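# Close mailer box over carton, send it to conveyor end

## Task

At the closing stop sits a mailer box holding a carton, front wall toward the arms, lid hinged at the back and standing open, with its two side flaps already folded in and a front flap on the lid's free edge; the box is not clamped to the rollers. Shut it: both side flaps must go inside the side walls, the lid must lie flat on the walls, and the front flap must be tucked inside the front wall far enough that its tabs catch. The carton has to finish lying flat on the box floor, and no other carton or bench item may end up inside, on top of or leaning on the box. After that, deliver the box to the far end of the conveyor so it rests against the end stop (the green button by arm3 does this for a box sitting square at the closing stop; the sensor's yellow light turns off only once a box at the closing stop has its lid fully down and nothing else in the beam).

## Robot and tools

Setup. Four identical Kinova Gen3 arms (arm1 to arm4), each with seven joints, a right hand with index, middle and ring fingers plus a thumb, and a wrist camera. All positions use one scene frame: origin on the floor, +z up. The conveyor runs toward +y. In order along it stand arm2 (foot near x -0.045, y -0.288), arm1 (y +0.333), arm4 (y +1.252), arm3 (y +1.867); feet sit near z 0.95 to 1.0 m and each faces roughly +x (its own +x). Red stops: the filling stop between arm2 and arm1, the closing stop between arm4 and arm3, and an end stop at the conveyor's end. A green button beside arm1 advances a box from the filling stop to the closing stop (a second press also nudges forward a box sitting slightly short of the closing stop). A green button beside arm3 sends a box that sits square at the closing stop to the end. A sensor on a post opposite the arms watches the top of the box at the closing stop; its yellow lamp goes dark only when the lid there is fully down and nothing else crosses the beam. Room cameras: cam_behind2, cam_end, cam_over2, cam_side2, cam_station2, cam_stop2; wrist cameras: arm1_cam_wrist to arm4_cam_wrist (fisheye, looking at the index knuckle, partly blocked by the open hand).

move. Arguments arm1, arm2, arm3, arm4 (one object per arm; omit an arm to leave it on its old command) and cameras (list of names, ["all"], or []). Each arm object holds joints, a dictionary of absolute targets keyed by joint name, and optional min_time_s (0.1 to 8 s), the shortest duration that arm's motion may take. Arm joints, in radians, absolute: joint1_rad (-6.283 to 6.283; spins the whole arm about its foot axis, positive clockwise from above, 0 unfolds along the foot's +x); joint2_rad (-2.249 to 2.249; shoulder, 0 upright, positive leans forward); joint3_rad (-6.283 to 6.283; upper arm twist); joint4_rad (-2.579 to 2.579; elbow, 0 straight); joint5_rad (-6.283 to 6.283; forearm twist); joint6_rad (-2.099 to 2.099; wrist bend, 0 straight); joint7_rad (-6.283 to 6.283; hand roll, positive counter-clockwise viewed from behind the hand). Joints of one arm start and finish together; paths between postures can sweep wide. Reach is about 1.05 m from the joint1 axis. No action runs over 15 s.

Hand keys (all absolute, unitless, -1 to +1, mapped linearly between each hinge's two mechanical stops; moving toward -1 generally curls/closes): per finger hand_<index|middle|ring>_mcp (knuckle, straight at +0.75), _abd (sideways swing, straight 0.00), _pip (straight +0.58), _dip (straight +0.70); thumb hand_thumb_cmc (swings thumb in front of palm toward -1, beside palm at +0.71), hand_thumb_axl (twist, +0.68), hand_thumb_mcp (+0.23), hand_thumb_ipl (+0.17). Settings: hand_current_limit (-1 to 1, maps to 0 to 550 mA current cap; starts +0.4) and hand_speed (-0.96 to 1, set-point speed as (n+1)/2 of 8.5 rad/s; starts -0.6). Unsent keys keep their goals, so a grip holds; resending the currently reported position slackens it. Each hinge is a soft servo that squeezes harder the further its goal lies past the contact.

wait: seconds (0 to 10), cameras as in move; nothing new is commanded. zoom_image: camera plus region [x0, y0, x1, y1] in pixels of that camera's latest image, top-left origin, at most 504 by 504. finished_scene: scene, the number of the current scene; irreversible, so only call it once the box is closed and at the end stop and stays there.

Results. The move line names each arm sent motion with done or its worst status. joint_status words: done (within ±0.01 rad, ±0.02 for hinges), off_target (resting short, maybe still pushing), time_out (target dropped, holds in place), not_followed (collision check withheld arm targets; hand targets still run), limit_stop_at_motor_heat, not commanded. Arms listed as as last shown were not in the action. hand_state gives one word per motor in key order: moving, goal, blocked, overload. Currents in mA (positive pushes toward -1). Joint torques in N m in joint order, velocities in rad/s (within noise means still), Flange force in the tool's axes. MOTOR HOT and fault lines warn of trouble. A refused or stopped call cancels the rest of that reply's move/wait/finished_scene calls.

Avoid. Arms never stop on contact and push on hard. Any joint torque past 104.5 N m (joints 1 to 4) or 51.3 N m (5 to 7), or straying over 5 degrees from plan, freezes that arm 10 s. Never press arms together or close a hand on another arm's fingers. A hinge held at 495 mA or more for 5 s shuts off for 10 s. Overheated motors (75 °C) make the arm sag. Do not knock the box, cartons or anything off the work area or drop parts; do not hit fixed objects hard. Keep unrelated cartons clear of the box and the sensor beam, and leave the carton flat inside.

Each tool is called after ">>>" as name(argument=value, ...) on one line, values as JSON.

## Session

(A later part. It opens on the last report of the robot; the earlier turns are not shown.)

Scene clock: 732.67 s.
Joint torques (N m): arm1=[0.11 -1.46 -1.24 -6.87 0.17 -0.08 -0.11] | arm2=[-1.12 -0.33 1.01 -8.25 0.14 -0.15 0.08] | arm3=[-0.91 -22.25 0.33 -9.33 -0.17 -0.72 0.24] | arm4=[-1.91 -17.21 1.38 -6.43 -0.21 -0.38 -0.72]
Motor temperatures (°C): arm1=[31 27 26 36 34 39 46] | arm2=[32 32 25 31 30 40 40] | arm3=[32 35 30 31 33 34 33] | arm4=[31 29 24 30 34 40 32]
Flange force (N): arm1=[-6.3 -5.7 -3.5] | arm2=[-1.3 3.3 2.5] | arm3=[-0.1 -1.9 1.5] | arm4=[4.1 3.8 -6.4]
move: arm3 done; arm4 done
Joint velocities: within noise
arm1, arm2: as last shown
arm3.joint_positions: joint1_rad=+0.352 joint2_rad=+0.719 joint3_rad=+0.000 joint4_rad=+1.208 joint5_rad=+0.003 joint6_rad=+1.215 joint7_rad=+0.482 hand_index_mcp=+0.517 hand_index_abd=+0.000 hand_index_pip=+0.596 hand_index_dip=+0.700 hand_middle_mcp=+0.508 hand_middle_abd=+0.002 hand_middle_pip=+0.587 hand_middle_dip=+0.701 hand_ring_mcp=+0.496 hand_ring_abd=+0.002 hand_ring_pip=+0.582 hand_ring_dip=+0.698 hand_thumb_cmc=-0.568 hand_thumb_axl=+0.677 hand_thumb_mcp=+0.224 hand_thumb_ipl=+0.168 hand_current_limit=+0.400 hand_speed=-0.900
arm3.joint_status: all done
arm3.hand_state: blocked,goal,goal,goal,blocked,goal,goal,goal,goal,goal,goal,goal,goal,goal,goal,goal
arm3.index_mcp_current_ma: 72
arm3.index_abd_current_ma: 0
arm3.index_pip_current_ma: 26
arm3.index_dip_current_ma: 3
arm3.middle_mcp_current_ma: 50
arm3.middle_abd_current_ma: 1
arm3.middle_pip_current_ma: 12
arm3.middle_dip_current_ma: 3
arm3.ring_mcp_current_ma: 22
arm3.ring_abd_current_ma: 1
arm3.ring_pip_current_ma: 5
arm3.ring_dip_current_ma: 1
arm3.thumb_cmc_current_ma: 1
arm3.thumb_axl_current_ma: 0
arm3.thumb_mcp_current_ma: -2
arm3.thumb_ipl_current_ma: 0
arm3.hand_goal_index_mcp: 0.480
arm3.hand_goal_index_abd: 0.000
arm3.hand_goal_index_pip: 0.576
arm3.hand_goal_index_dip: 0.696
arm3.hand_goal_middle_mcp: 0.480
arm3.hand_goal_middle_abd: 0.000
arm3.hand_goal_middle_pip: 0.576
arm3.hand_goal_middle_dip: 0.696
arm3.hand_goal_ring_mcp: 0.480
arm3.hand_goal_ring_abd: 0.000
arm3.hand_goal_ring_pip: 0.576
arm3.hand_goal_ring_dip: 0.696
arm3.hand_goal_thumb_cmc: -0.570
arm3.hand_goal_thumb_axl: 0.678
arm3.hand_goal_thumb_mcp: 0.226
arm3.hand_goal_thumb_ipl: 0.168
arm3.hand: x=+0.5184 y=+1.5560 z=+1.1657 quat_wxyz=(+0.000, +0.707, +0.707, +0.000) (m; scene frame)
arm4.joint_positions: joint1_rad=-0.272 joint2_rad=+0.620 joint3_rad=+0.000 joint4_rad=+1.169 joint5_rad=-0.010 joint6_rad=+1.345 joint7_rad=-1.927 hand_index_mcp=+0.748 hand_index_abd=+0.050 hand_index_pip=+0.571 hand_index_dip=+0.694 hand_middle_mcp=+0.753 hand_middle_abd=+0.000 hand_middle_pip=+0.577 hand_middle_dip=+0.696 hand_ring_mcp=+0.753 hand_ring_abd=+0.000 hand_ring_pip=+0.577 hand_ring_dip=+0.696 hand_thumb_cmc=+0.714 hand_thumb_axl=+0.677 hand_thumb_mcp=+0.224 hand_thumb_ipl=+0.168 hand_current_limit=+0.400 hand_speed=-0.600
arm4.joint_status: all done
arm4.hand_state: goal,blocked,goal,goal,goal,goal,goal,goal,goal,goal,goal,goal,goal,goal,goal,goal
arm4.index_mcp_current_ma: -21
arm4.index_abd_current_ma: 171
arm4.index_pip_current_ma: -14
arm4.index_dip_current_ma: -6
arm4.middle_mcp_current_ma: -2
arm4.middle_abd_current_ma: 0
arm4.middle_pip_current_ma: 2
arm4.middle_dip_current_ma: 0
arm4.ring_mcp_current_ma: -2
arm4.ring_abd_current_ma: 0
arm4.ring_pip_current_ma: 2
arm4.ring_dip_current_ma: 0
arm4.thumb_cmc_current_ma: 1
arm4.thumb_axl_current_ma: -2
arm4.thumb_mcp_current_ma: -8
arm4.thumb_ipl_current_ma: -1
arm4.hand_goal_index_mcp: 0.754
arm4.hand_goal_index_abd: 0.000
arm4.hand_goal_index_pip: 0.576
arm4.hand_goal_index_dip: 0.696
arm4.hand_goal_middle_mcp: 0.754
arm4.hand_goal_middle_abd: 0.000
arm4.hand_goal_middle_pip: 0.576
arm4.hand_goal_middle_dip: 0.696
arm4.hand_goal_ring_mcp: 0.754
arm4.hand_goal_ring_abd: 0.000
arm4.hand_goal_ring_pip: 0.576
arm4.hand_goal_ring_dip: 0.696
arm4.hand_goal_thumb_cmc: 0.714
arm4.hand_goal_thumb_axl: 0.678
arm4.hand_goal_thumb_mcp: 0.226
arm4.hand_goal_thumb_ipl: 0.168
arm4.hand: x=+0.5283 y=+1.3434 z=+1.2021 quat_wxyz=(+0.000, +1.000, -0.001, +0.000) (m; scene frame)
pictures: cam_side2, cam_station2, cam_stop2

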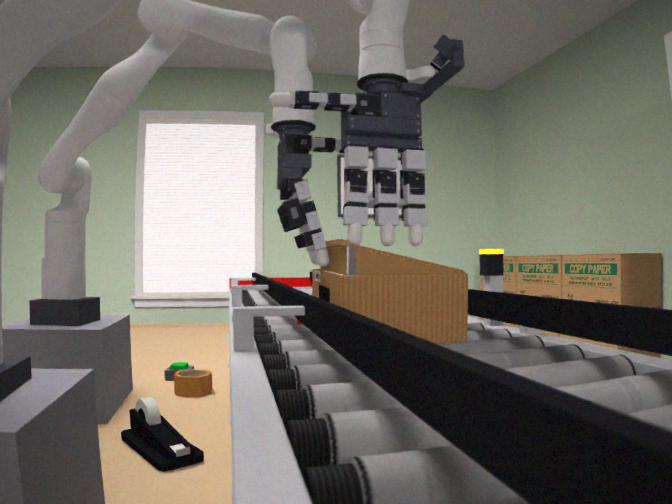

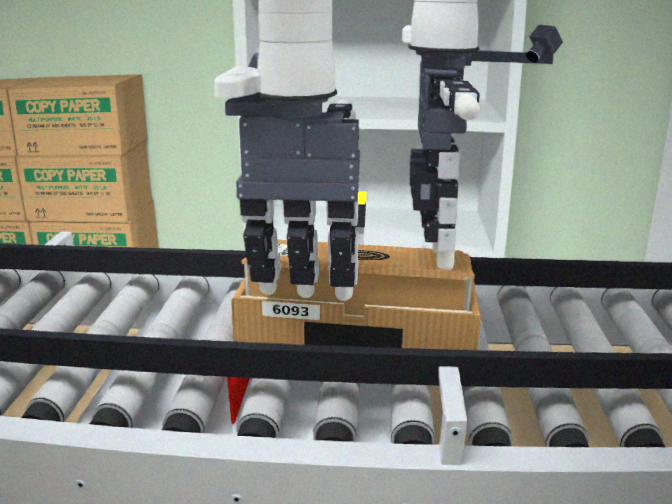

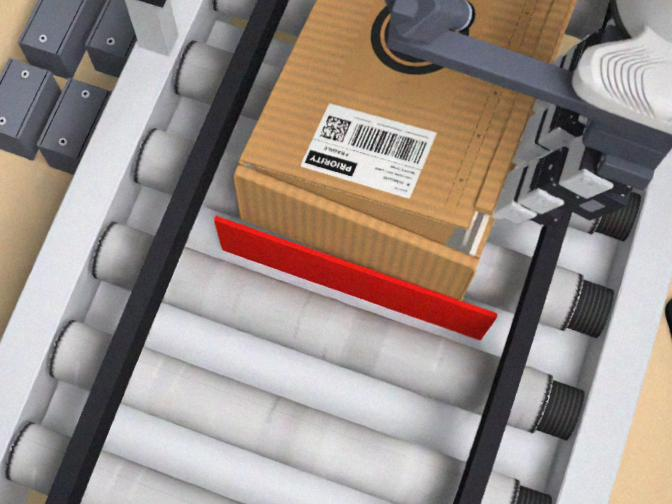

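>>> move(arm3={"joints": {"joint1_rad": 0.3789, "joint2_rad": 0.6561, "joint4_rad": 1.3294, "joint6_rad": 1.1569, "joint7_rad": 0.5089}, "min_time_s": 1.5}, arm4={"joints": {"joint1_rad": -0.2790, "joint2_rad": 0.6214, "joint4_rad": 1.2491, "joint6_rad": 1.2631, "joint7_rad": -1.9338}, "min_time_s": 3}, cameras=["cam_side2", "cam_station2", "cam_stop2"])

>>> zoom_image(camera="cam_side2", region=[260, 180, 480, 350])

>>> zoom_image(camera="cam_station2", region=[200, 200, 500, 405])

Scene clock: 778.87 s.
Joint torques (N m): arm1=[0.1 -1.43 -1.28 -6.94 0.18 -0.09 -0.13] | arm2=[-1.11 -0.32 1.03 -8.28 0.16 -0.16 0.11] | arm3=[-0.25 -19.72 1 -7.4 0.13 0.26 0.19] | arm4=[-1.99 -18.28 1.15 -6.73 -0.33 -0.12 -0.74]
Motor temperatures (°C): arm1=[31 27 26 36 33 39 46] | arm2=[32 32 25 31 30 40 40] | arm3=[32 36 30 30 33 34 33] | arm4=[31 30 24 30 34 40 32]
Flange force (N): arm1=[-6.1 -5.8 -3.2] | arm2=[-1.3 3.5 2.6] | arm3=[-0.4 0.7 -0.1] | arm4=[4.5 4.0 -3.8]
move: arm3 done; arm4 done
Joint velocities: within noise
arm1, arm2: as last shown
arm3.joint_positions: joint1_rad=+0.379 joint2_rad=+0.656 joint3_rad=+0.000 joint4_rad=+1.329 joint5_rad=+0.003 joint6_rad=+1.157 joint7_rad=+0.509 hand_index_mcp=+0.487 hand_index_abd=+0.000 hand_index_pip=+0.580 hand_index_dip=+0.699 hand_middle_mcp=+0.488 hand_middle_abd=+0.002 hand_middle_pip=+0.581 hand_middle_dip=+0.700 hand_ring_mcp=+0.487 hand_ring_abd=+0.002 hand_ring_pip=+0.580 hand_ring_dip=+0.698 hand_thumb_cmc=-0.568 hand_thumb_axl=+0.677 hand_thumb_mcp=+0.224 hand_thumb_ipl=+0.168 hand_current_limit=+0.400 hand_speed=-0.900
arm3.joint_status: all done
arm3.hand_state: goal,goal,goal,goal,goal,goal,goal,goal,goal,goal,goal,goal,goal,goal,goal,goal
arm3.index_mcp_current_ma: 6
arm3.index_abd_current_ma: 0
arm3.index_pip_current_ma: 3
arm3.index_dip_current_ma: 2
arm3.middle_mcp_current_ma: 8
arm3.middle_abd_current_ma: 1
arm3.middle_pip_current_ma: 3
arm3.middle_dip_current_ma: 2
arm3.ring_mcp_current_ma: 6
arm3.ring_abd_current_ma: 1
arm3.ring_pip_current_ma: 3
arm3.ring_dip_current_ma: 1
arm3.thumb_cmc_current_ma: 1
arm3.thumb_axl_current_ma: 0
arm3.thumb_mcp_current_ma: -2
arm3.thumb_ipl_current_ma: 0
arm3.hand_goal_index_mcp: 0.480
arm3.hand_goal_index_abd: 0.000
arm3.hand_goal_index_pip: 0.576
arm3.hand_goal_index_dip: 0.696
arm3.hand_goal_middle_mcp: 0.480
arm3.hand_goal_middle_abd: 0.000
arm3.hand_goal_middle_pip: 0.576
arm3.hand_goal_middle_dip: 0.696
arm3.hand_goal_ring_mcp: 0.480
arm3.hand_goal_ring_abd: 0.000
arm3.hand_goal_ring_pip: 0.576
arm3.hand_goal_ring_dip: 0.696
arm3.hand_goal_thumb_cmc: -0.570
arm3.hand_goal_thumb_axl: 0.678
arm3.hand_goal_thumb_mcp: 0.226
arm3.hand_goal_thumb_ipl: 0.168
arm3.on_its_own: hand_index_mcp moved -0.030 to your old target +0.480; hand_middle_mcp moved -0.020 to your old target +0.480
arm3.hand: x=+0.4864 y=+1.5559 z=+1.1656 quat_wxyz=(+0.000, +0.707, +0.707, +0.000) (m; scene frame)
arm4.joint_positions: joint1_rad=-0.279 joint2_rad=+0.621 joint3_rad=+0.000 joint4_rad=+1.249 joint5_rad=-0.010 joint6_rad=+1.263 joint7_rad=-1.934 hand_index_mcp=+0.753 hand_index_abd=+0.020 hand_index_pip=+0.577 hand_index_dip=+0.695 hand_middle_mcp=+0.753 hand_middle_abd=+0.000 hand_middle_pip=+0.577 hand_middle_dip=+0.696 hand_ring_mcp=+0.753 hand_ring_abd=+0.000 hand_ring_pip=+0.577 hand_ring_dip=+0.696 hand_thumb_cmc=+0.714 hand_thumb_axl=+0.677 hand_thumb_mcp=+0.224 hand_thumb_ipl=+0.168 hand_current_limit=+0.400 hand_speed=-0.600
arm4.joint_status: all done
arm4.hand_state: goal,goal,goal,goal,goal,goal,goal,goal,goal,goal,goal,goal,goal,goal,goal,goal
arm4.index_mcp_current_ma: -4
arm4.index_abd_current_ma: 60
arm4.index_pip_current_ma: 2
arm4.index_dip_current_ma: -2
arm4.middle_mcp_current_ma: -2
arm4.middle_abd_current_ma: 0
arm4.middle_pip_current_ma: 2
arm4.middle_dip_current_ma: 0
arm4.ring_mcp_current_ma: -2
arm4.ring_abd_current_ma: 0
arm4.ring_pip_current_ma: 2
arm4.ring_dip_current_ma: 0
arm4.thumb_cmc_current_ma: 1
arm4.thumb_axl_current_ma: -2
arm4.thumb_mcp_current_ma: -8
arm4.thumb_ipl_current_ma: -1
arm4.hand_goal_index_mcp: 0.754
arm4.hand_goal_index_abd: 0.000
arm4.hand_goal_index_pip: 0.576
arm4.hand_goal_index_dip: 0.696
arm4.hand_goal_middle_mcp: 0.754
arm4.hand_goal_middle_abd: 0.000
arm4.hand_goal_middle_pip: 0.576
arm4.hand_goal_middle_dip: 0.696
arm4.hand_goal_ring_mcp: 0.754
arm4.hand_goal_ring_abd: 0.000
arm4.hand_goal_ring_pip: 0.576
arm4.hand_goal_ring_dip: 0.696
arm4.hand_goal_thumb_cmc: 0.714
arm4.hand_goal_thumb_axl: 0.678
arm4.hand_goal_thumb_mcp: 0.226
arm4.hand_goal_thumb_ipl: 0.168
arm4.hand: x=+0.5211 y=+1.3444 z=+1.1771 quat_wxyz=(+0.000, +1.000, -0.001, +0.000) (m; scene frame)
pictures: cam_side2, cam_station2, cam_stop2

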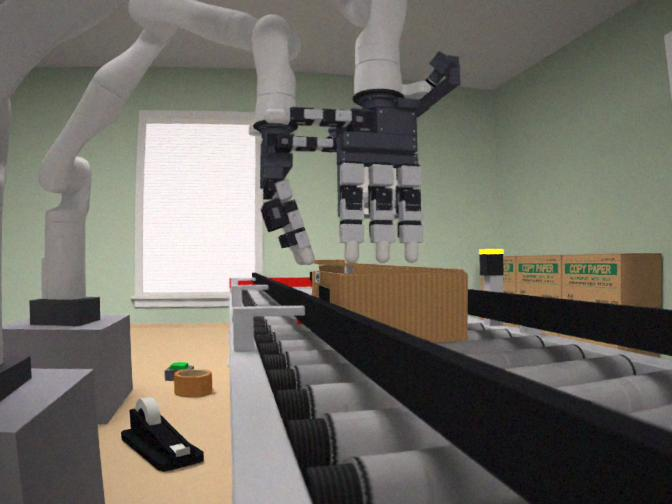

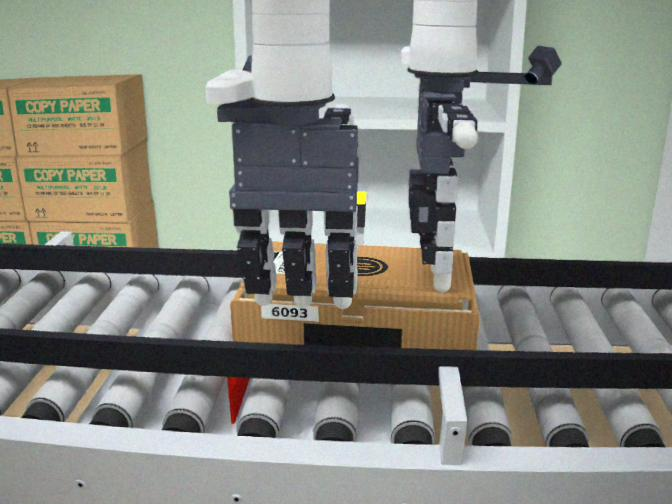

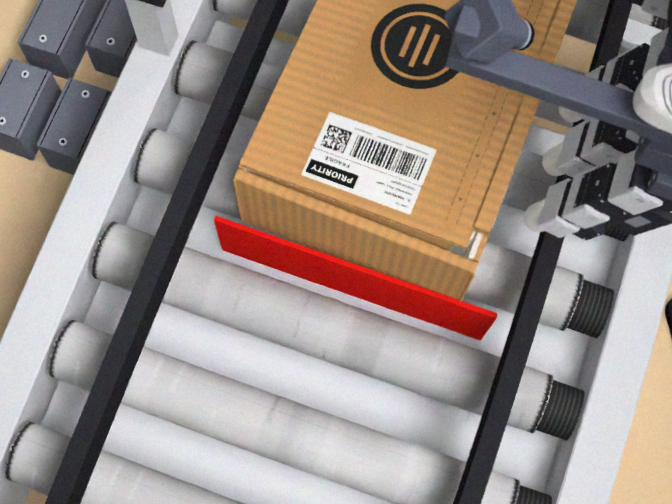

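Scaled by 2.291 from the camera's 672x504 image, which has a finer 960x720 frame.

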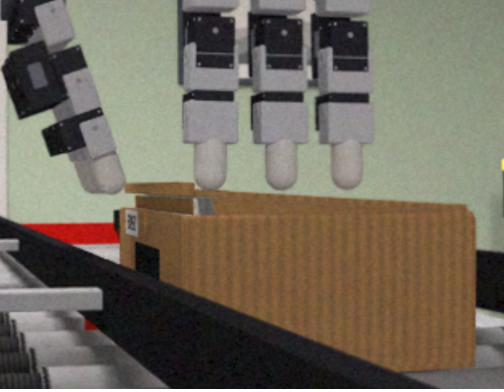

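Scaled by 1.680 from the camera's 672x504 image, which has a finer 960x720 frame.

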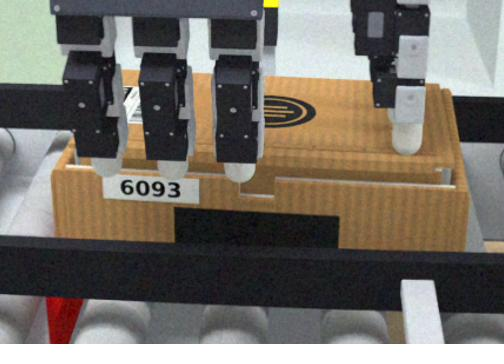

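>>> move(arm3={"joints": {"joint1_rad": 0.3789, "joint2_rad": 0.5883, "joint4_rad": 1.1330, "joint6_rad": 1.4211, "hand_index_mcp": 0.754, "hand_middle_mcp": 0.754, "hand_ring_mcp": 0.754, "hand_speed": -0.8}, "min_time_s": 1.5}, arm4={"joints": {"joint1_rad": -0.2790, "joint2_rad": 0.6328, "joint4_rad": 1.2780, "joint6_rad": 1.2228, "joint7_rad": -1.9338}, "min_time_s": 2.5}, cameras=["cam_side2", "cam_station2", "cam_stop2", "cam_over2"])

>>> zoom_image(camera="cam_side2", region=[260, 180, 480, 350])

>>> zoom_image(camera="cam_station2", region=[200, 200, 500, 405])

Scene clock: 790.50 s.
Joint torques (N m): arm1=[0.07 -1.46 -1.28 -6.92 0.16 -0.09 -0.12] | arm2=[-1.11 -0.31 1 -8.28 0.16 -0.15 0.1] | arm3=[-0.21 -19.26 0.95 -7.92 0.15 0.33 0.17] | arm4=[-2.06 7.11 0.68 6.35 -0.62 -1.04 -0.73]
Motor temperatures (°C): arm1=[31 27 26 36 33 39 46] | arm2=[32 32 25 31 30 40 40] | arm3=[32 36 30 30 33 34 33] | arm4=[31 30 24 30 34 40 32]
Flange force (N): arm1=[-6.2 -5.8 -3.3] | arm2=[-1.2 3.4 2.7] | arm3=[-0.6 1.1 -0.3] | arm4=[2.9 4.1 -51.3]
move: arm3 done; arm4 done
Joint velocities: within noise
arm1, arm2: as last shown
arm3.joint_positions: joint1_rad=+0.379 joint2_rad=+0.588 joint3_rad=+0.000 joint4_rad=+1.133 joint5_rad=+0.003 joint6_rad=+1.421 joint7_rad=+0.509 hand_index_mcp=+0.750 hand_index_abd=+0.000 hand_index_pip=+0.579 hand_index_dip=+0.699 hand_middle_mcp=+0.749 hand_middle_abd=+0.002 hand_middle_pip=+0.579 hand_middle_dip=+0.699 hand_ring_mcp=+0.750 hand_ring_abd=+0.002 hand_ring_pip=+0.579 hand_ring_dip=+0.698 hand_thumb_cmc=-0.568 hand_thumb_axl=+0.677 hand_thumb_mcp=+0.224 hand_thumb_ipl=+0.168 hand_current_limit=+0.400 hand_speed=-0.800
arm3.joint_status: all done
arm3.hand_state: goal,goal,goal,goal,goal,goal,goal,goal,goal,goal,goal,goal,goal,goal,goal,goal
arm3.index_mcp_current_ma: -3
arm3.index_abd_current_ma: 0
arm3.index_pip_current_ma: 1
arm3.index_dip_current_ma: 1
arm3.middle_mcp_current_ma: -4
arm3.middle_abd_current_ma: 1
arm3.middle_pip_current_ma: 2
arm3.middle_dip_current_ma: 2
arm3.ring_mcp_current_ma: -3
arm3.ring_abd_current_ma: 1
arm3.ring_pip_current_ma: 1
arm3.ring_dip_current_ma: 1
arm3.thumb_cmc_current_ma: 1
arm3.thumb_axl_current_ma: 0
arm3.thumb_mcp_current_ma: -2
arm3.thumb_ipl_current_ma: 0
arm3.hand_goal_index_mcp: 0.754
arm3.hand_goal_index_abd: 0.000
arm3.hand_goal_index_pip: 0.576
arm3.hand_goal_index_dip: 0.696
arm3.hand_goal_middle_mcp: 0.754
arm3.hand_goal_middle_abd: 0.000
arm3.hand_goal_middle_pip: 0.576
arm3.hand_goal_middle_dip: 0.696
arm3.hand_goal_ring_mcp: 0.754
arm3.hand_goal_ring_abd: 0.000
arm3.hand_goal_ring_pip: 0.576
arm3.hand_goal_ring_dip: 0.696
arm3.hand_goal_thumb_cmc: -0.570
arm3.hand_goal_thumb_axl: 0.678
arm3.hand_goal_thumb_mcp: 0.226
arm3.hand_goal_thumb_ipl: 0.168
arm3.hand: x=+0.4862 y=+1.5556 z=+1.2617 quat_wxyz=(+0.000, +0.707, +0.707, +0.000) (m; scene frame)
arm4.joint_positions: joint1_rad=-0.279 joint2_rad=+0.633 joint3_rad=+0.000 joint4_rad=+1.278 joint5_rad=-0.010 joint6_rad=+1.223 joint7_rad=-1.934 hand_index_mcp=+0.743 hand_index_abd=+0.032 hand_index_pip=+0.570 hand_index_dip=+0.694 hand_middle_mcp=+0.743 hand_middle_abd=+0.012 hand_middle_pip=+0.571 hand_middle_dip=+0.694 hand_ring_mcp=+0.743 hand_ring_abd=+0.013 hand_ring_pip=+0.571 hand_ring_dip=+0.694 hand_thumb_cmc=+0.714 hand_thumb_axl=+0.677 hand_thumb_mcp=+0.224 hand_thumb_ipl=+0.168 hand_current_limit=+0.400 hand_speed=-0.600
arm4.joint_status: all done
arm4.hand_state: goal,blocked,goal,goal,goal,goal,goal,goal,goal,goal,goal,goal,goal,goal,goal,goal
arm4.index_mcp_current_ma: -40
arm4.index_abd_current_ma: 103
arm4.index_pip_current_ma: -18
arm4.index_dip_current_ma: -7
arm4.middle_mcp_current_ma: -40
arm4.middle_abd_current_ma: 36
arm4.middle_pip_current_ma: -17
arm4.middle_dip_current_ma: -5
arm4.ring_mcp_current_ma: -39
arm4.ring_abd_current_ma: 36
arm4.ring_pip_current_ma: -17
arm4.ring_dip_current_ma: -6
arm4.thumb_cmc_current_ma: 1
arm4.thumb_axl_current_ma: -2
arm4.thumb_mcp_current_ma: -8
arm4.thumb_ipl_current_ma: -1
arm4.hand_goal_index_mcp: 0.754
arm4.hand_goal_index_abd: 0.000
arm4.hand_goal_index_pip: 0.576
arm4.hand_goal_index_dip: 0.696
arm4.hand_goal_middle_mcp: 0.754
arm4.hand_goal_middle_abd: 0.000
arm4.hand_goal_middle_pip: 0.576
arm4.hand_goal_middle_dip: 0.696
arm4.hand_goal_ring_mcp: 0.754
arm4.hand_goal_ring_abd: 0.000
arm4.hand_goal_ring_pip: 0.576
arm4.hand_goal_ring_dip: 0.696
arm4.hand_goal_thumb_cmc: 0.714
arm4.hand_goal_thumb_axl: 0.678
arm4.hand_goal_thumb_mcp: 0.226
arm4.hand_goal_thumb_ipl: 0.168
arm4.hand: x=+0.5210 y=+1.3442 z=+1.1623 quat_wxyz=(+0.000, +1.000, -0.001, +0.000) (m; scene frame)
pictures: cam_over2, cam_side2, cam_station2, cam_stop2

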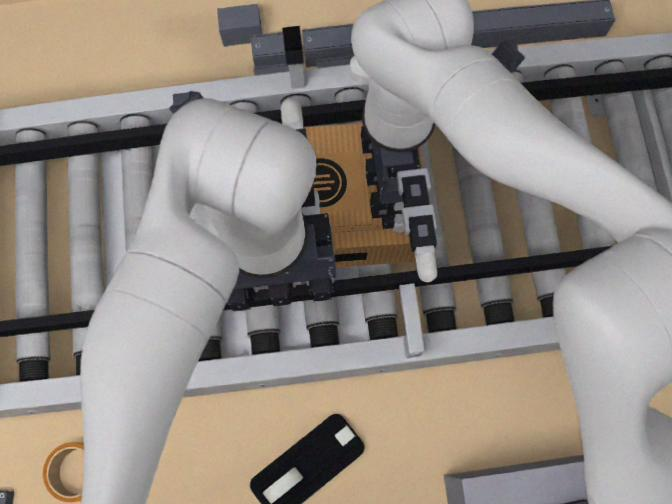

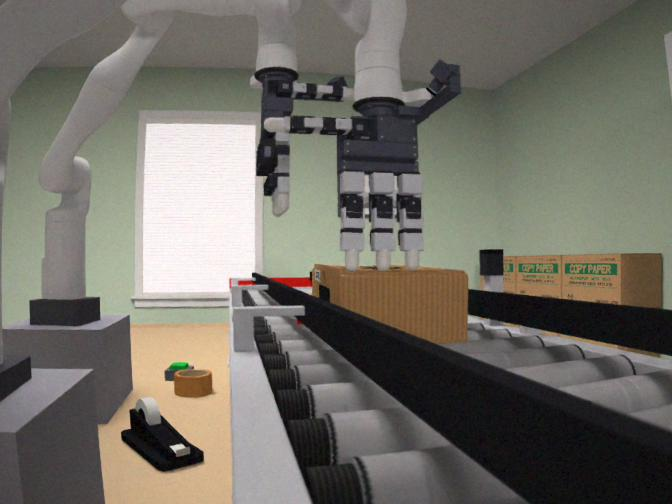

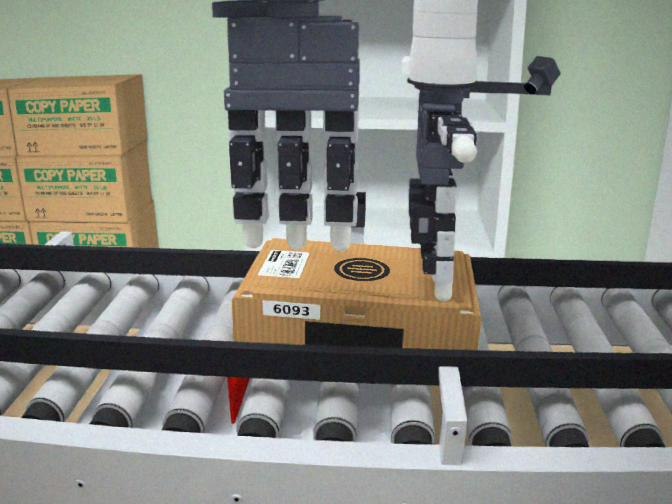

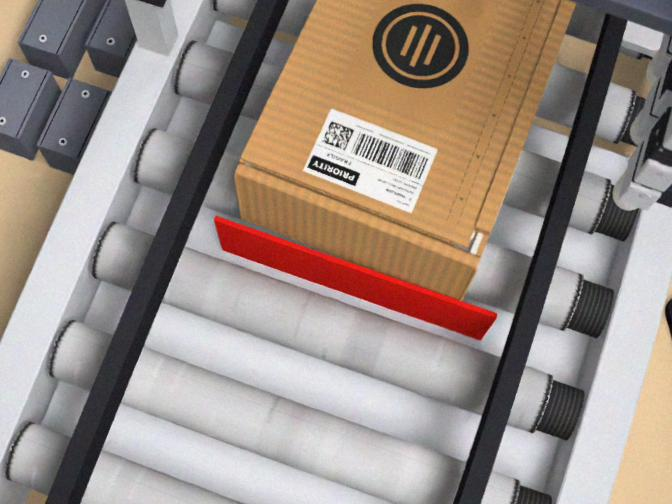

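Scaled by 2.291 from the camera's 672x504 image, which has a finer 960x720 frame.

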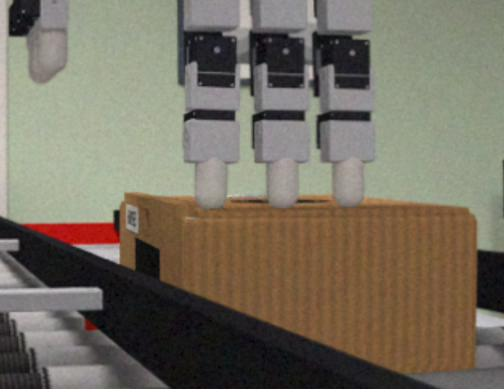

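Scaled by 1.680 from the camera's 672x504 image, which has a finer 960x720 frame.

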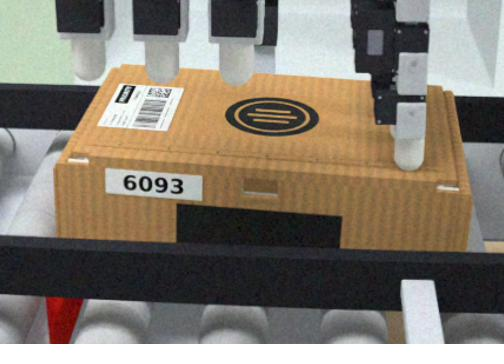

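>>> move(arm4={"joints": {"joint2_rad": 0.5835, "joint4_rad": 0.9135, "joint6_rad": 1.6366}, "min_time_s": 1.5}, arm3={"joints": {"joint1_rad": 0.6, "joint2_rad": 0.1, "joint4_rad": 1.4, "joint6_rad": 1.65}}, cameras=["cam_side2", "cam_station2", "cam_stop2", "cam_over2", "cam_behind2"])

>>> zoom_image(camera="cam_side2", region=[260, 180, 480, 350])

>>> zoom_image(camera="cam_station2", region=[200, 200, 500, 405])

>>> zoom_image(camera="cam_over2", region=[150, 80, 500, 380])

Scene clock: 804.17 s.
Joint torques (N m): arm1=[0.15 -1.46 -1.28 -6.91 0.19 -0.12 -0.12] | arm2=[-1.13 -0.31 1.02 -8.31 0.16 -0.14 0.1] | arm3=[-0.19 -10.49 0.83 -8.01 0.13 0.34 0.18] | arm4=[-2.04 -18.95 1.24 -7.49 -0.38 0.12 -0.78]
Motor temperatures (°C): arm1=[31 27 26 36 33 39 46] | arm2=[32 32 25 31 30 40 40] | arm3=[32 37 30 30 33 34 32] | arm4=[31 30 24 30 34 40 32]
Flange force (N): arm1=[-6.2 -5.9 -3.5] | arm2=[-1.2 3.5 2.8] | arm3=[0.4 1.6 -0.6] | arm4=[5.0 3.9 -2.7]
move: arm3 done; arm4 done
Joint velocities: within noise
arm1, arm2: as last shown
arm3.joint_positions: joint1_rad=+0.600 joint2_rad=+0.100 joint3_rad=+0.000 joint4_rad=+1.400 joint5_rad=+0.003 joint6_rad=+1.650 joint7_rad=+0.509 hand_index_mcp=+0.750 hand_index_abd=+0.000 hand_index_pip=+0.579 hand_index_dip=+0.699 hand_middle_mcp=+0.750 hand_middle_abd=+0.002 hand_middle_pip=+0.579 hand_middle_dip=+0.699 hand_ring_mcp=+0.750 hand_ring_abd=+0.002 hand_ring_pip=+0.578 hand_ring_dip=+0.698 hand_thumb_cmc=-0.568 hand_thumb_axl=+0.677 hand_thumb_mcp=+0.224 hand_thumb_ipl=+0.168 hand_current_limit=+0.400 hand_speed=-0.800
arm3.joint_status: all done
arm3.hand_state: goal,goal,goal,goal,goal,goal,goal,goal,goal,goal,goal,goal,goal,goal,goal,goal
arm3.index_mcp_current_ma: -3
arm3.index_abd_current_ma: 0
arm3.index_pip_current_ma: 1
arm3.index_dip_current_ma: 1
arm3.middle_mcp_current_ma: -3
arm3.middle_abd_current_ma: 1
arm3.middle_pip_current_ma: 2
arm3.middle_dip_current_ma: 2
arm3.ring_mcp_current_ma: -3
arm3.ring_abd_current_ma: 1
arm3.ring_pip_current_ma: 1
arm3.ring_dip_current_ma: 1
arm3.thumb_cmc_current_ma: 1
arm3.thumb_axl_current_ma: 0
arm3.thumb_mcp_current_ma: -2
arm3.thumb_ipl_current_ma: 0
arm3.hand_goal_index_mcp: 0.754
arm3.hand_goal_index_abd: 0.000
arm3.hand_goal_index_pip: 0.576
arm3.hand_goal_index_dip: 0.696
arm3.hand_goal_middle_mcp: 0.754
arm3.hand_goal_middle_abd: 0.000
arm3.hand_goal_middle_pip: 0.576
arm3.hand_goal_middle_dip: 0.696
arm3.hand_goal_ring_mcp: 0.754
arm3.hand_goal_ring_abd: 0.000
arm3.hand_goal_ring_pip: 0.576
arm3.hand_goal_ring_dip: 0.696
arm3.hand_goal_thumb_cmc: -0.570
arm3.hand_goal_thumb_axl: 0.678
arm3.hand_goal_thumb_mcp: 0.226
arm3.hand_goal_thumb_ipl: 0.168
arm3.hand: x=+0.2622 y=+1.5702 z=+1.3988 quat_wxyz=(-0.004, +0.781, +0.625, -0.001) (m; scene frame)
arm4.joint_positions: joint1_rad=-0.279 joint2_rad=+0.583 joint3_rad=+0.000 joint4_rad=+0.913 joint5_rad=-0.010 joint6_rad=+1.637 joint7_rad=-1.934 hand_index_mcp=+0.749 hand_index_abd=+0.003 hand_index_pip=+0.573 hand_index_dip=+0.693 hand_middle_mcp=+0.750 hand_middle_abd=+0.003 hand_middle_pip=+0.573 hand_middle_dip=+0.694 hand_ring_mcp=+0.752 hand_ring_abd=+0.003 hand_ring_pip=+0.574 hand_ring_dip=+0.695 hand_thumb_cmc=+0.714 hand_thumb_axl=+0.677 hand_thumb_mcp=+0.224 hand_thumb_ipl=+0.168 hand_current_limit=+0.400 hand_speed=-0.600
arm4.joint_status: all done
arm4.hand_state: goal,goal,goal,goal,goal,goal,goal,goal,goal,goal,goal,goal,goal,goal,goal,goal
arm4.index_mcp_current_ma: -15
arm4.index_abd_current_ma: 8
arm4.index_pip_current_ma: -10
arm4.index_dip_current_ma: -7
arm4.middle_mcp_current_ma: -12
arm4.middle_abd_current_ma: 7
arm4.middle_pip_current_ma: -8
arm4.middle_dip_current_ma: -5
arm4.ring_mcp_current_ma: -6
arm4.ring_abd_current_ma: 8
arm4.ring_pip_current_ma: -4
arm4.ring_dip_current_ma: -4
arm4.thumb_cmc_current_ma: 1
arm4.thumb_axl_current_ma: -2
arm4.thumb_mcp_current_ma: -8
arm4.thumb_ipl_current_ma: -1
arm4.hand_goal_index_mcp: 0.754
arm4.hand_goal_index_abd: 0.000
arm4.hand_goal_index_pip: 0.576
arm4.hand_goal_index_dip: 0.696
arm4.hand_goal_middle_mcp: 0.754
arm4.hand_goal_middle_abd: 0.000
arm4.hand_goal_middle_pip: 0.576
arm4.hand_goal_middle_dip: 0.696
arm4.hand_goal_ring_mcp: 0.754
arm4.hand_goal_ring_abd: 0.000
arm4.hand_goal_ring_pip: 0.576
arm4.hand_goal_ring_dip: 0.696
arm4.hand_goal_thumb_cmc: 0.714
arm4.hand_goal_thumb_axl: 0.678
arm4.hand_goal_thumb_mcp: 0.226
arm4.hand_goal_thumb_ipl: 0.168
arm4.hand: x=+0.5218 y=+1.3460 z=+1.3021 quat_wxyz=(+0.000, +1.000, +0.001, +0.000) (m; scene frame)
pictures: cam_behind2, cam_over2, cam_side2, cam_station2, cam_stop2

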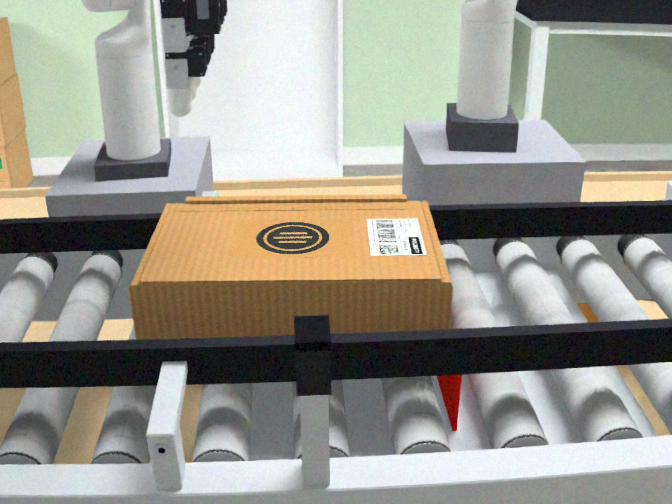

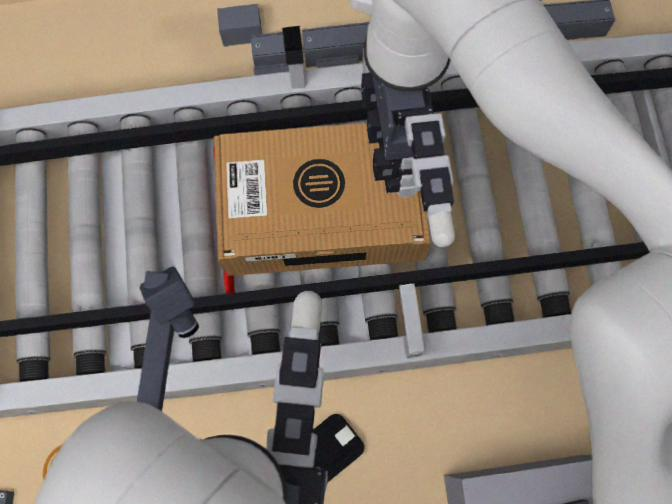

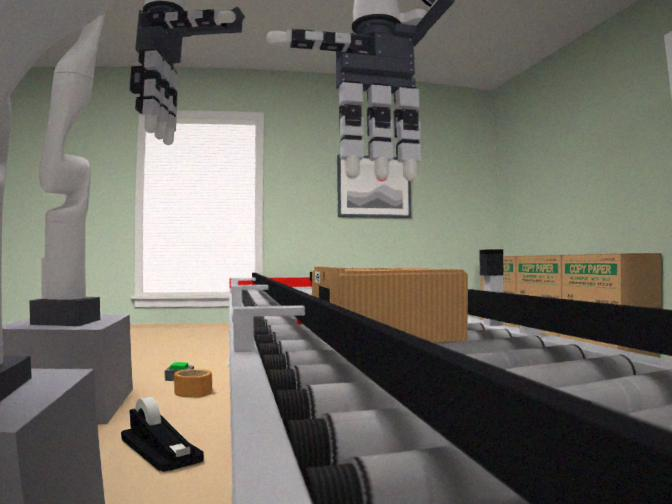

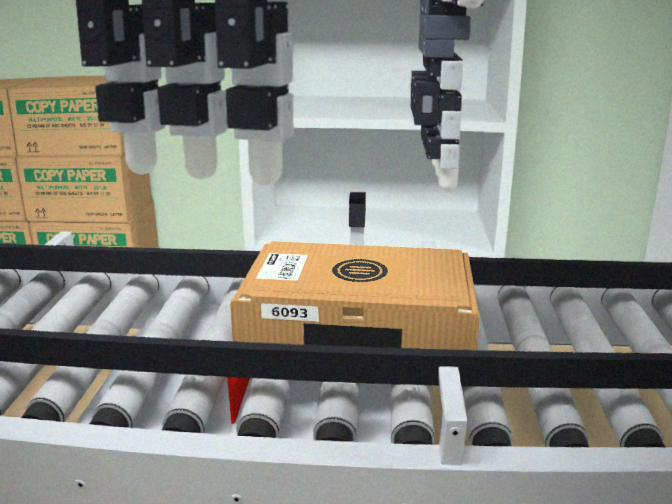

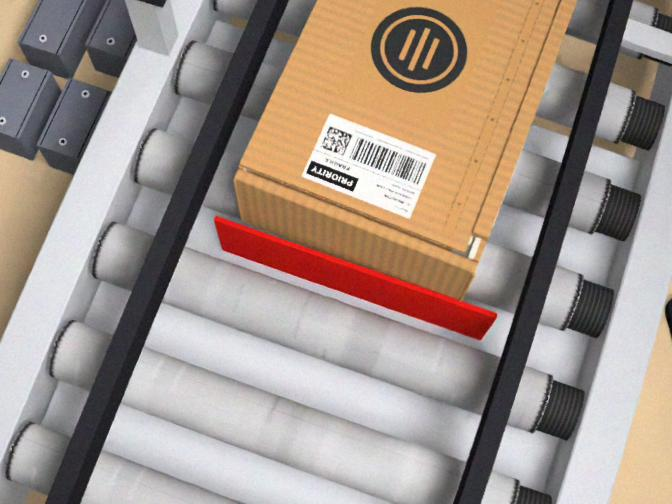

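Scaled by 2.291 from the camera's 672x504 image, which has a finer 960x720 frame.

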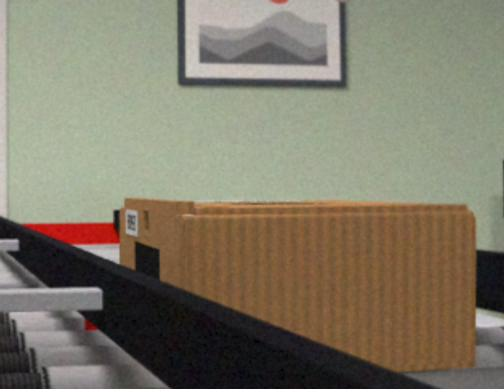

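Scaled by 1.680 from the camera's 672x504 image, which has a finer 960x720 frame.

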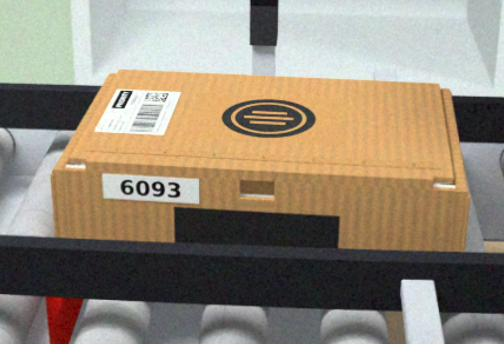

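Scaled by 1.440 from the camera's 672x504 image, which has a finer 960x720 frame.

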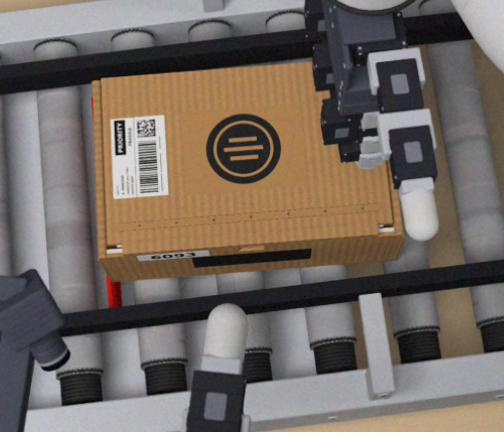

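>>> zoom_image(camera="cam_stop2", region=[190, 120, 540, 380])

>>> zoom_image(camera="cam_behind2", region=[100, 180, 500, 460])

Scaled by 1.440 from the camera's 672x504 image, which has a finer 960x720 frame.

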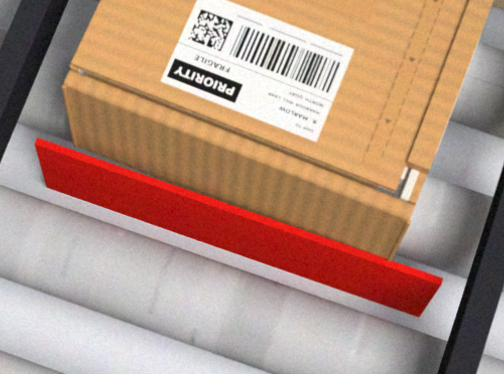

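Scaled by 1.260 from the camera's 672x504 image, which has a finer 960x720 frame.

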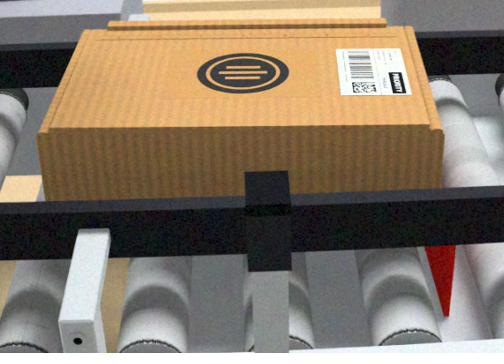

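>>> move(arm3={"joints": {"joint1_rad": -1.0583, "joint2_rad": 0.5646, "joint4_rad": 2.0606, "joint5_rad": -0.001, "joint6_rad": 0.5192, "joint7_rad": 0.6425, "hand_index_mcp": -0.07, "hand_index_pip": -0.3, "hand_ring_mcp": -0.07, "hand_ring_pip": -0.3, "hand_speed": -0.6}, "min_time_s": 3}, arm4={"joints": {"joint1_rad": 0.3, "joint2_rad": 0.1, "joint4_rad": 1.3, "joint6_rad": 1.7}, "min_time_s": 3}, cameras=["cam_end", "arm3_cam_wrist"])

>>> zoom_image(camera="cam_end", region=[380, 100, 672, 392])

Scene clock: 871.57 s.
Joint torques (N m): arm1=[0.11 -1.51 -1.33 -6.93 0.17 -0.11 -0.15] | arm2=[-1.09 -0.31 0.96 -8.27 0.16 -0.14 0.1] | arm3=[-0.17 -14.76 0.96 -3.87 0.16 0.23 0.18] | arm4=[-2.14 -10.31 0.98 -7.48 -0.37 -0.03 -0.77]
Motor temperatures (°C): arm1=[31 27 26 36 33 39 46] | arm2=[32 32 25 31 29 40 40] | arm3=[32 34 30 30 32 33 32] | arm4=[31 31 24 30 34 40 32]
Flange force (N): arm1=[-6.2 -6.1 -3.4] | arm2=[-1.2 3.3 2.7] | arm3=[-0.6 0.4 0.5] | arm4=[4.1 4.3 -3.0]
move: arm3 done; arm4 done
Joint velocities: within noise
arm1.joint_positions: joint1_rad=+0.239 joint2_rad=-0.465 joint3_rad=-0.069 joint4_rad=+1.459 joint5_rad=+0.009 joint6_rad=+2.007 joint7_rad=+1.716 hand_index_mcp=+0.753 hand_index_abd=+0.000 hand_index_pip=+0.577 hand_index_dip=+0.696 hand_middle_mcp=+0.753 hand_middle_abd=+0.000 hand_middle_pip=+0.577 hand_middle_dip=+0.696 hand_ring_mcp=+0.753 hand_ring_abd=+0.000 hand_ring_pip=+0.577 hand_ring_dip=+0.696 hand_thumb_cmc=+0.714 hand_thumb_axl=+0.677 hand_thumb_mcp=+0.224 hand_thumb_ipl=+0.168 hand_current_limit=+0.400 hand_speed=-0.600
arm1.joint_status: not commanded
arm1.hand_state: goal,goal,goal,goal,goal,goal,goal,goal,goal,overload,goal,goal,goal,goal,goal,goal
arm1.index_mcp_current_ma: 0
arm1.index_abd_current_ma: 0
arm1.index_pip_current_ma: 0
arm1.index_dip_current_ma: 0
arm1.middle_mcp_current_ma: 0
arm1.middle_abd_current_ma: 0
arm1.middle_pip_current_ma: 0
arm1.middle_dip_current_ma: 0
arm1.ring_mcp_current_ma: 0
arm1.ring_abd_current_ma: 0
arm1.ring_pip_current_ma: 0
arm1.ring_dip_current_ma: 0
arm1.thumb_cmc_current_ma: 0
arm1.thumb_axl_current_ma: 0
arm1.thumb_mcp_current_ma: 0
arm1.thumb_ipl_current_ma: 0
arm1.hand_goal_index_mcp: 0.754
arm1.hand_goal_index_abd: 0.000
arm1.hand_goal_index_pip: 0.576
arm1.hand_goal_index_dip: 0.696
arm1.hand_goal_middle_mcp: 0.754
arm1.hand_goal_middle_abd: 0.000
arm1.hand_goal_middle_pip: 0.576
arm1.hand_goal_middle_dip: 0.696
arm1.hand_goal_ring_mcp: 0.754
arm1.hand_goal_ring_abd: 0.000
arm1.hand_goal_ring_pip: 0.576
arm1.hand_goal_ring_dip: 0.696
arm1.hand_goal_thumb_cmc: 0.714
arm1.hand_goal_thumb_axl: 0.678
arm1.hand_goal_thumb_mcp: 0.226
arm1.hand_goal_thumb_ipl: 0.168
arm1.hand: x=+0.1516 y=+0.3901 z=+1.5271 quat_wxyz=(+0.076, -0.040, +0.996, -0.024) (m; scene frame)
arm2.joint_positions: joint1_rad=+0.475 joint2_rad=-0.403 joint3_rad=-0.102 joint4_rad=+1.435 joint5_rad=-0.047 joint6_rad=+1.925 joint7_rad=+1.879 hand_index_mcp=+0.753 hand_index_abd=+0.000 hand_index_pip=+0.577 hand_index_dip=+0.696 hand_middle_mcp=+0.753 hand_middle_abd=+0.000 hand_middle_pip=+0.577 hand_middle_dip=+0.696 hand_ring_mcp=+0.753 hand_ring_abd=+0.000 hand_ring_pip=+0.577 hand_ring_dip=+0.696 hand_thumb_cmc=+0.714 hand_thumb_axl=+0.677 hand_thumb_mcp=+0.224 hand_thumb_ipl=+0.168 hand_current_limit=+0.400 hand_speed=-0.600
arm2.joint_status: not commanded
arm2.hand_state: goal,goal,goal,goal,goal,goal,goal,goal,goal,goal,goal,goal,goal,goal,goal,goal
arm2.index_mcp_current_ma: 0
arm2.index_abd_current_ma: 0
arm2.index_pip_current_ma: 0
arm2.index_dip_current_ma: 0
arm2.middle_mcp_current_ma: 0
arm2.middle_abd_current_ma: 0
arm2.middle_pip_current_ma: 0
arm2.middle_dip_current_ma: 0
arm2.ring_mcp_current_ma: 0
arm2.ring_abd_current_ma: 0
arm2.ring_pip_current_ma: 0
arm2.ring_dip_current_ma: 0
arm2.thumb_cmc_current_ma: 0
arm2.thumb_axl_current_ma: 0
arm2.thumb_mcp_current_ma: -1
arm2.thumb_ipl_current_ma: 0
arm2.hand_goal_index_mcp: 0.754
arm2.hand_goal_index_abd: 0.000
arm2.hand_goal_index_pip: 0.576
arm2.hand_goal_index_dip: 0.696
arm2.hand_goal_middle_mcp: 0.754
arm2.hand_goal_middle_abd: 0.000
arm2.hand_goal_middle_pip: 0.576
arm2.hand_goal_middle_dip: 0.696
arm2.hand_goal_ring_mcp: 0.754
arm2.hand_goal_ring_abd: 0.000
arm2.hand_goal_ring_pip: 0.576
arm2.hand_goal_ring_dip: 0.696
arm2.hand_goal_thumb_cmc: 0.714
arm2.hand_goal_thumb_axl: 0.678
arm2.hand_goal_thumb_mcp: 0.226
arm2.hand_goal_thumb_ipl: 0.168
arm2.hand: x=+0.1343 y=-0.2870 z=+1.5306 quat_wxyz=(+0.081, +0.081, +0.993, -0.032) (m; scene frame)
arm3.joint_positions: joint1_rad=-1.058 joint2_rad=+0.565 joint3_rad=+0.000 joint4_rad=+2.061 joint5_rad=-0.001 joint6_rad=+0.519 joint7_rad=+0.643 hand_index_mcp=-0.053 hand_index_abd=+0.000 hand_index_pip=-0.292 hand_index_dip=+0.699 hand_middle_mcp=+0.750 hand_middle_abd=+0.002 hand_middle_pip=+0.579 hand_middle_dip=+0.699 hand_ring_mcp=-0.053 hand_ring_abd=+0.002 hand_ring_pip=-0.293 hand_ring_dip=+0.698 hand_thumb_cmc=-0.568 hand_thumb_axl=+0.677 hand_thumb_mcp=+0.224 hand_thumb_ipl=+0.168 hand_current_limit=+0.400 hand_speed=-0.600
arm3.joint_status: all done
arm3.hand_state: goal,goal,goal,goal,goal,goal,goal,goal,goal,goal,goal,goal,goal,goal,goal,goal
arm3.index_mcp_current_ma: 23
arm3.index_abd_current_ma: 0
arm3.index_pip_current_ma: 7
arm3.index_dip_current_ma: 1
arm3.middle_mcp_current_ma: -3
arm3.middle_abd_current_ma: 1
arm3.middle_pip_current_ma: 2
arm3.middle_dip_current_ma: 2
arm3.ring_mcp_current_ma: 24
arm3.ring_abd_current_ma: 1
arm3.ring_pip_current_ma: 6
arm3.ring_dip_current_ma: 1
arm3.thumb_cmc_current_ma: 1
arm3.thumb_axl_current_ma: 0
arm3.thumb_mcp_current_ma: -2
arm3.thumb_ipl_current_ma: 0
arm3.hand_goal_index_mcp: -0.070
arm3.hand_goal_index_abd: 0.000
arm3.hand_goal_index_pip: -0.300
arm3.hand_goal_index_dip: 0.696
arm3.hand_goal_middle_mcp: 0.754
arm3.hand_goal_middle_abd: 0.000
arm3.hand_goal_middle_pip: 0.576
arm3.hand_goal_middle_dip: 0.696
arm3.hand_goal_ring_mcp: -0.070
arm3.hand_goal_ring_abd: 0.000
arm3.hand_goal_ring_pip: -0.300
arm3.hand_goal_ring_dip: 0.696
arm3.hand_goal_thumb_cmc: -0.570
arm3.hand_goal_thumb_axl: 0.678
arm3.hand_goal_thumb_mcp: 0.226
arm3.hand_goal_thumb_ipl: 0.168
arm3.hand: x=+0.2091 y=+2.2404 z=+1.0419 quat_wxyz=(+0.000, +0.001, +1.000, +0.000) (m; scene frame)
arm4.joint_positions: joint1_rad=+0.300 joint2_rad=+0.100 joint3_rad=+0.000 joint4_rad=+1.300 joint5_rad=-0.010 joint6_rad=+1.700 joint7_rad=-1.934 hand_index_mcp=+0.750 hand_index_abd=+0.003 hand_index_pip=+0.573 hand_index_dip=+0.693 hand_middle_mcp=+0.750 hand_middle_abd=+0.003 hand_middle_pip=+0.573 hand_middle_dip=+0.694 hand_ring_mcp=+0.752 hand_ring_abd=+0.003 hand_ring_pip=+0.574 hand_ring_dip=+0.695 hand_thumb_cmc=+0.714 hand_thumb_axl=+0.677 hand_thumb_mcp=+0.224 hand_thumb_ipl=+0.168 hand_current_limit=+0.400 hand_speed=-0.600
arm4.joint_status: all done
arm4.hand_state: goal,goal,goal,goal,goal,goal,goal,goal,goal,goal,goal,goal,goal,goal,goal,goal
arm4.index_mcp_current_ma: -12
arm4.index_abd_current_ma: 8
arm4.index_pip_current_ma: -9
arm4.index_dip_current_ma: -7
arm4.middle_mcp_current_ma: -12
arm4.middle_abd_current_ma: 7
arm4.middle_pip_current_ma: -8
arm4.middle_dip_current_ma: -5
arm4.ring_mcp_current_ma: -6
arm4.ring_abd_current_ma: 8
arm4.ring_pip_current_ma: -4
arm4.ring_dip_current_ma: -4
arm4.thumb_cmc_current_ma: 1
arm4.thumb_axl_current_ma: -2
arm4.thumb_mcp_current_ma: -8
arm4.thumb_ipl_current_ma: -1
arm4.hand_goal_index_mcp: 0.754
arm4.hand_goal_index_abd: 0.000
arm4.hand_goal_index_pip: 0.576
arm4.hand_goal_index_dip: 0.696
arm4.hand_goal_middle_mcp: 0.754
arm4.hand_goal_middle_abd: 0.000
arm4.hand_goal_middle_pip: 0.576
arm4.hand_goal_middle_dip: 0.696
arm4.hand_goal_ring_mcp: 0.754
arm4.hand_goal_ring_abd: 0.000
arm4.hand_goal_ring_pip: 0.576
arm4.hand_goal_ring_dip: 0.696
arm4.hand_goal_thumb_cmc: 0.714
arm4.hand_goal_thumb_axl: 0.678
arm4.hand_goal_thumb_mcp: 0.226
arm4.hand_goal_thumb_ipl: 0.168
arm4.hand: x=+0.3109 y=+1.0998 z=+1.4021 quat_wxyz=(+0.000, +0.958, -0.284, +0.020) (m; scene frame)
pictures: arm3_cam_wrist, cam_end
camera_calibration:
arm3_cam_wrist: T_world_to_cam=[[0.789264, 0.613582, -0.024089, -1.4761], [0.429101, -0.523051, 0.736403, 0.269035], [0.439244, -0.591553, -0.676114, 2.06147], [0, 0, 0, 1]] pos_world=[0.144103, 2.2659, 1.16011]

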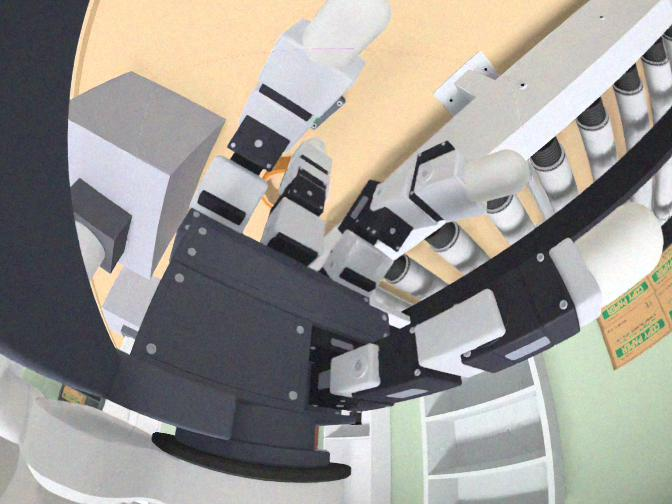

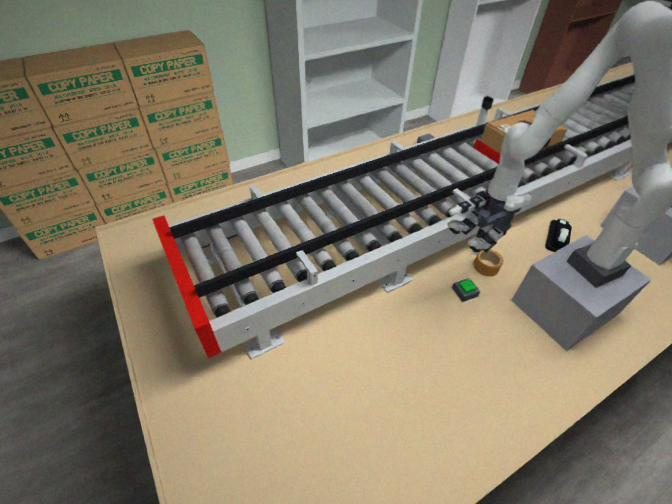

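Scaled by 1.726 from the camera's 672x504 image, which has a finer 960x720 frame.

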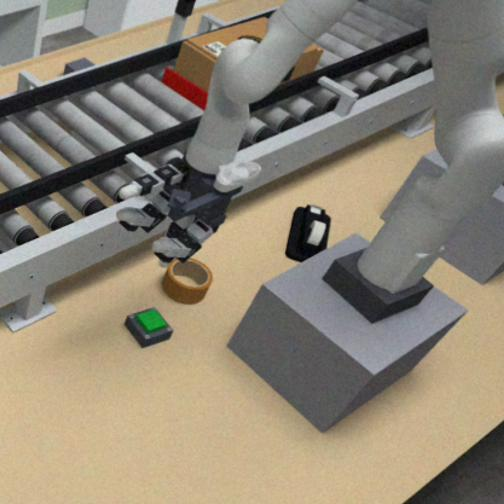

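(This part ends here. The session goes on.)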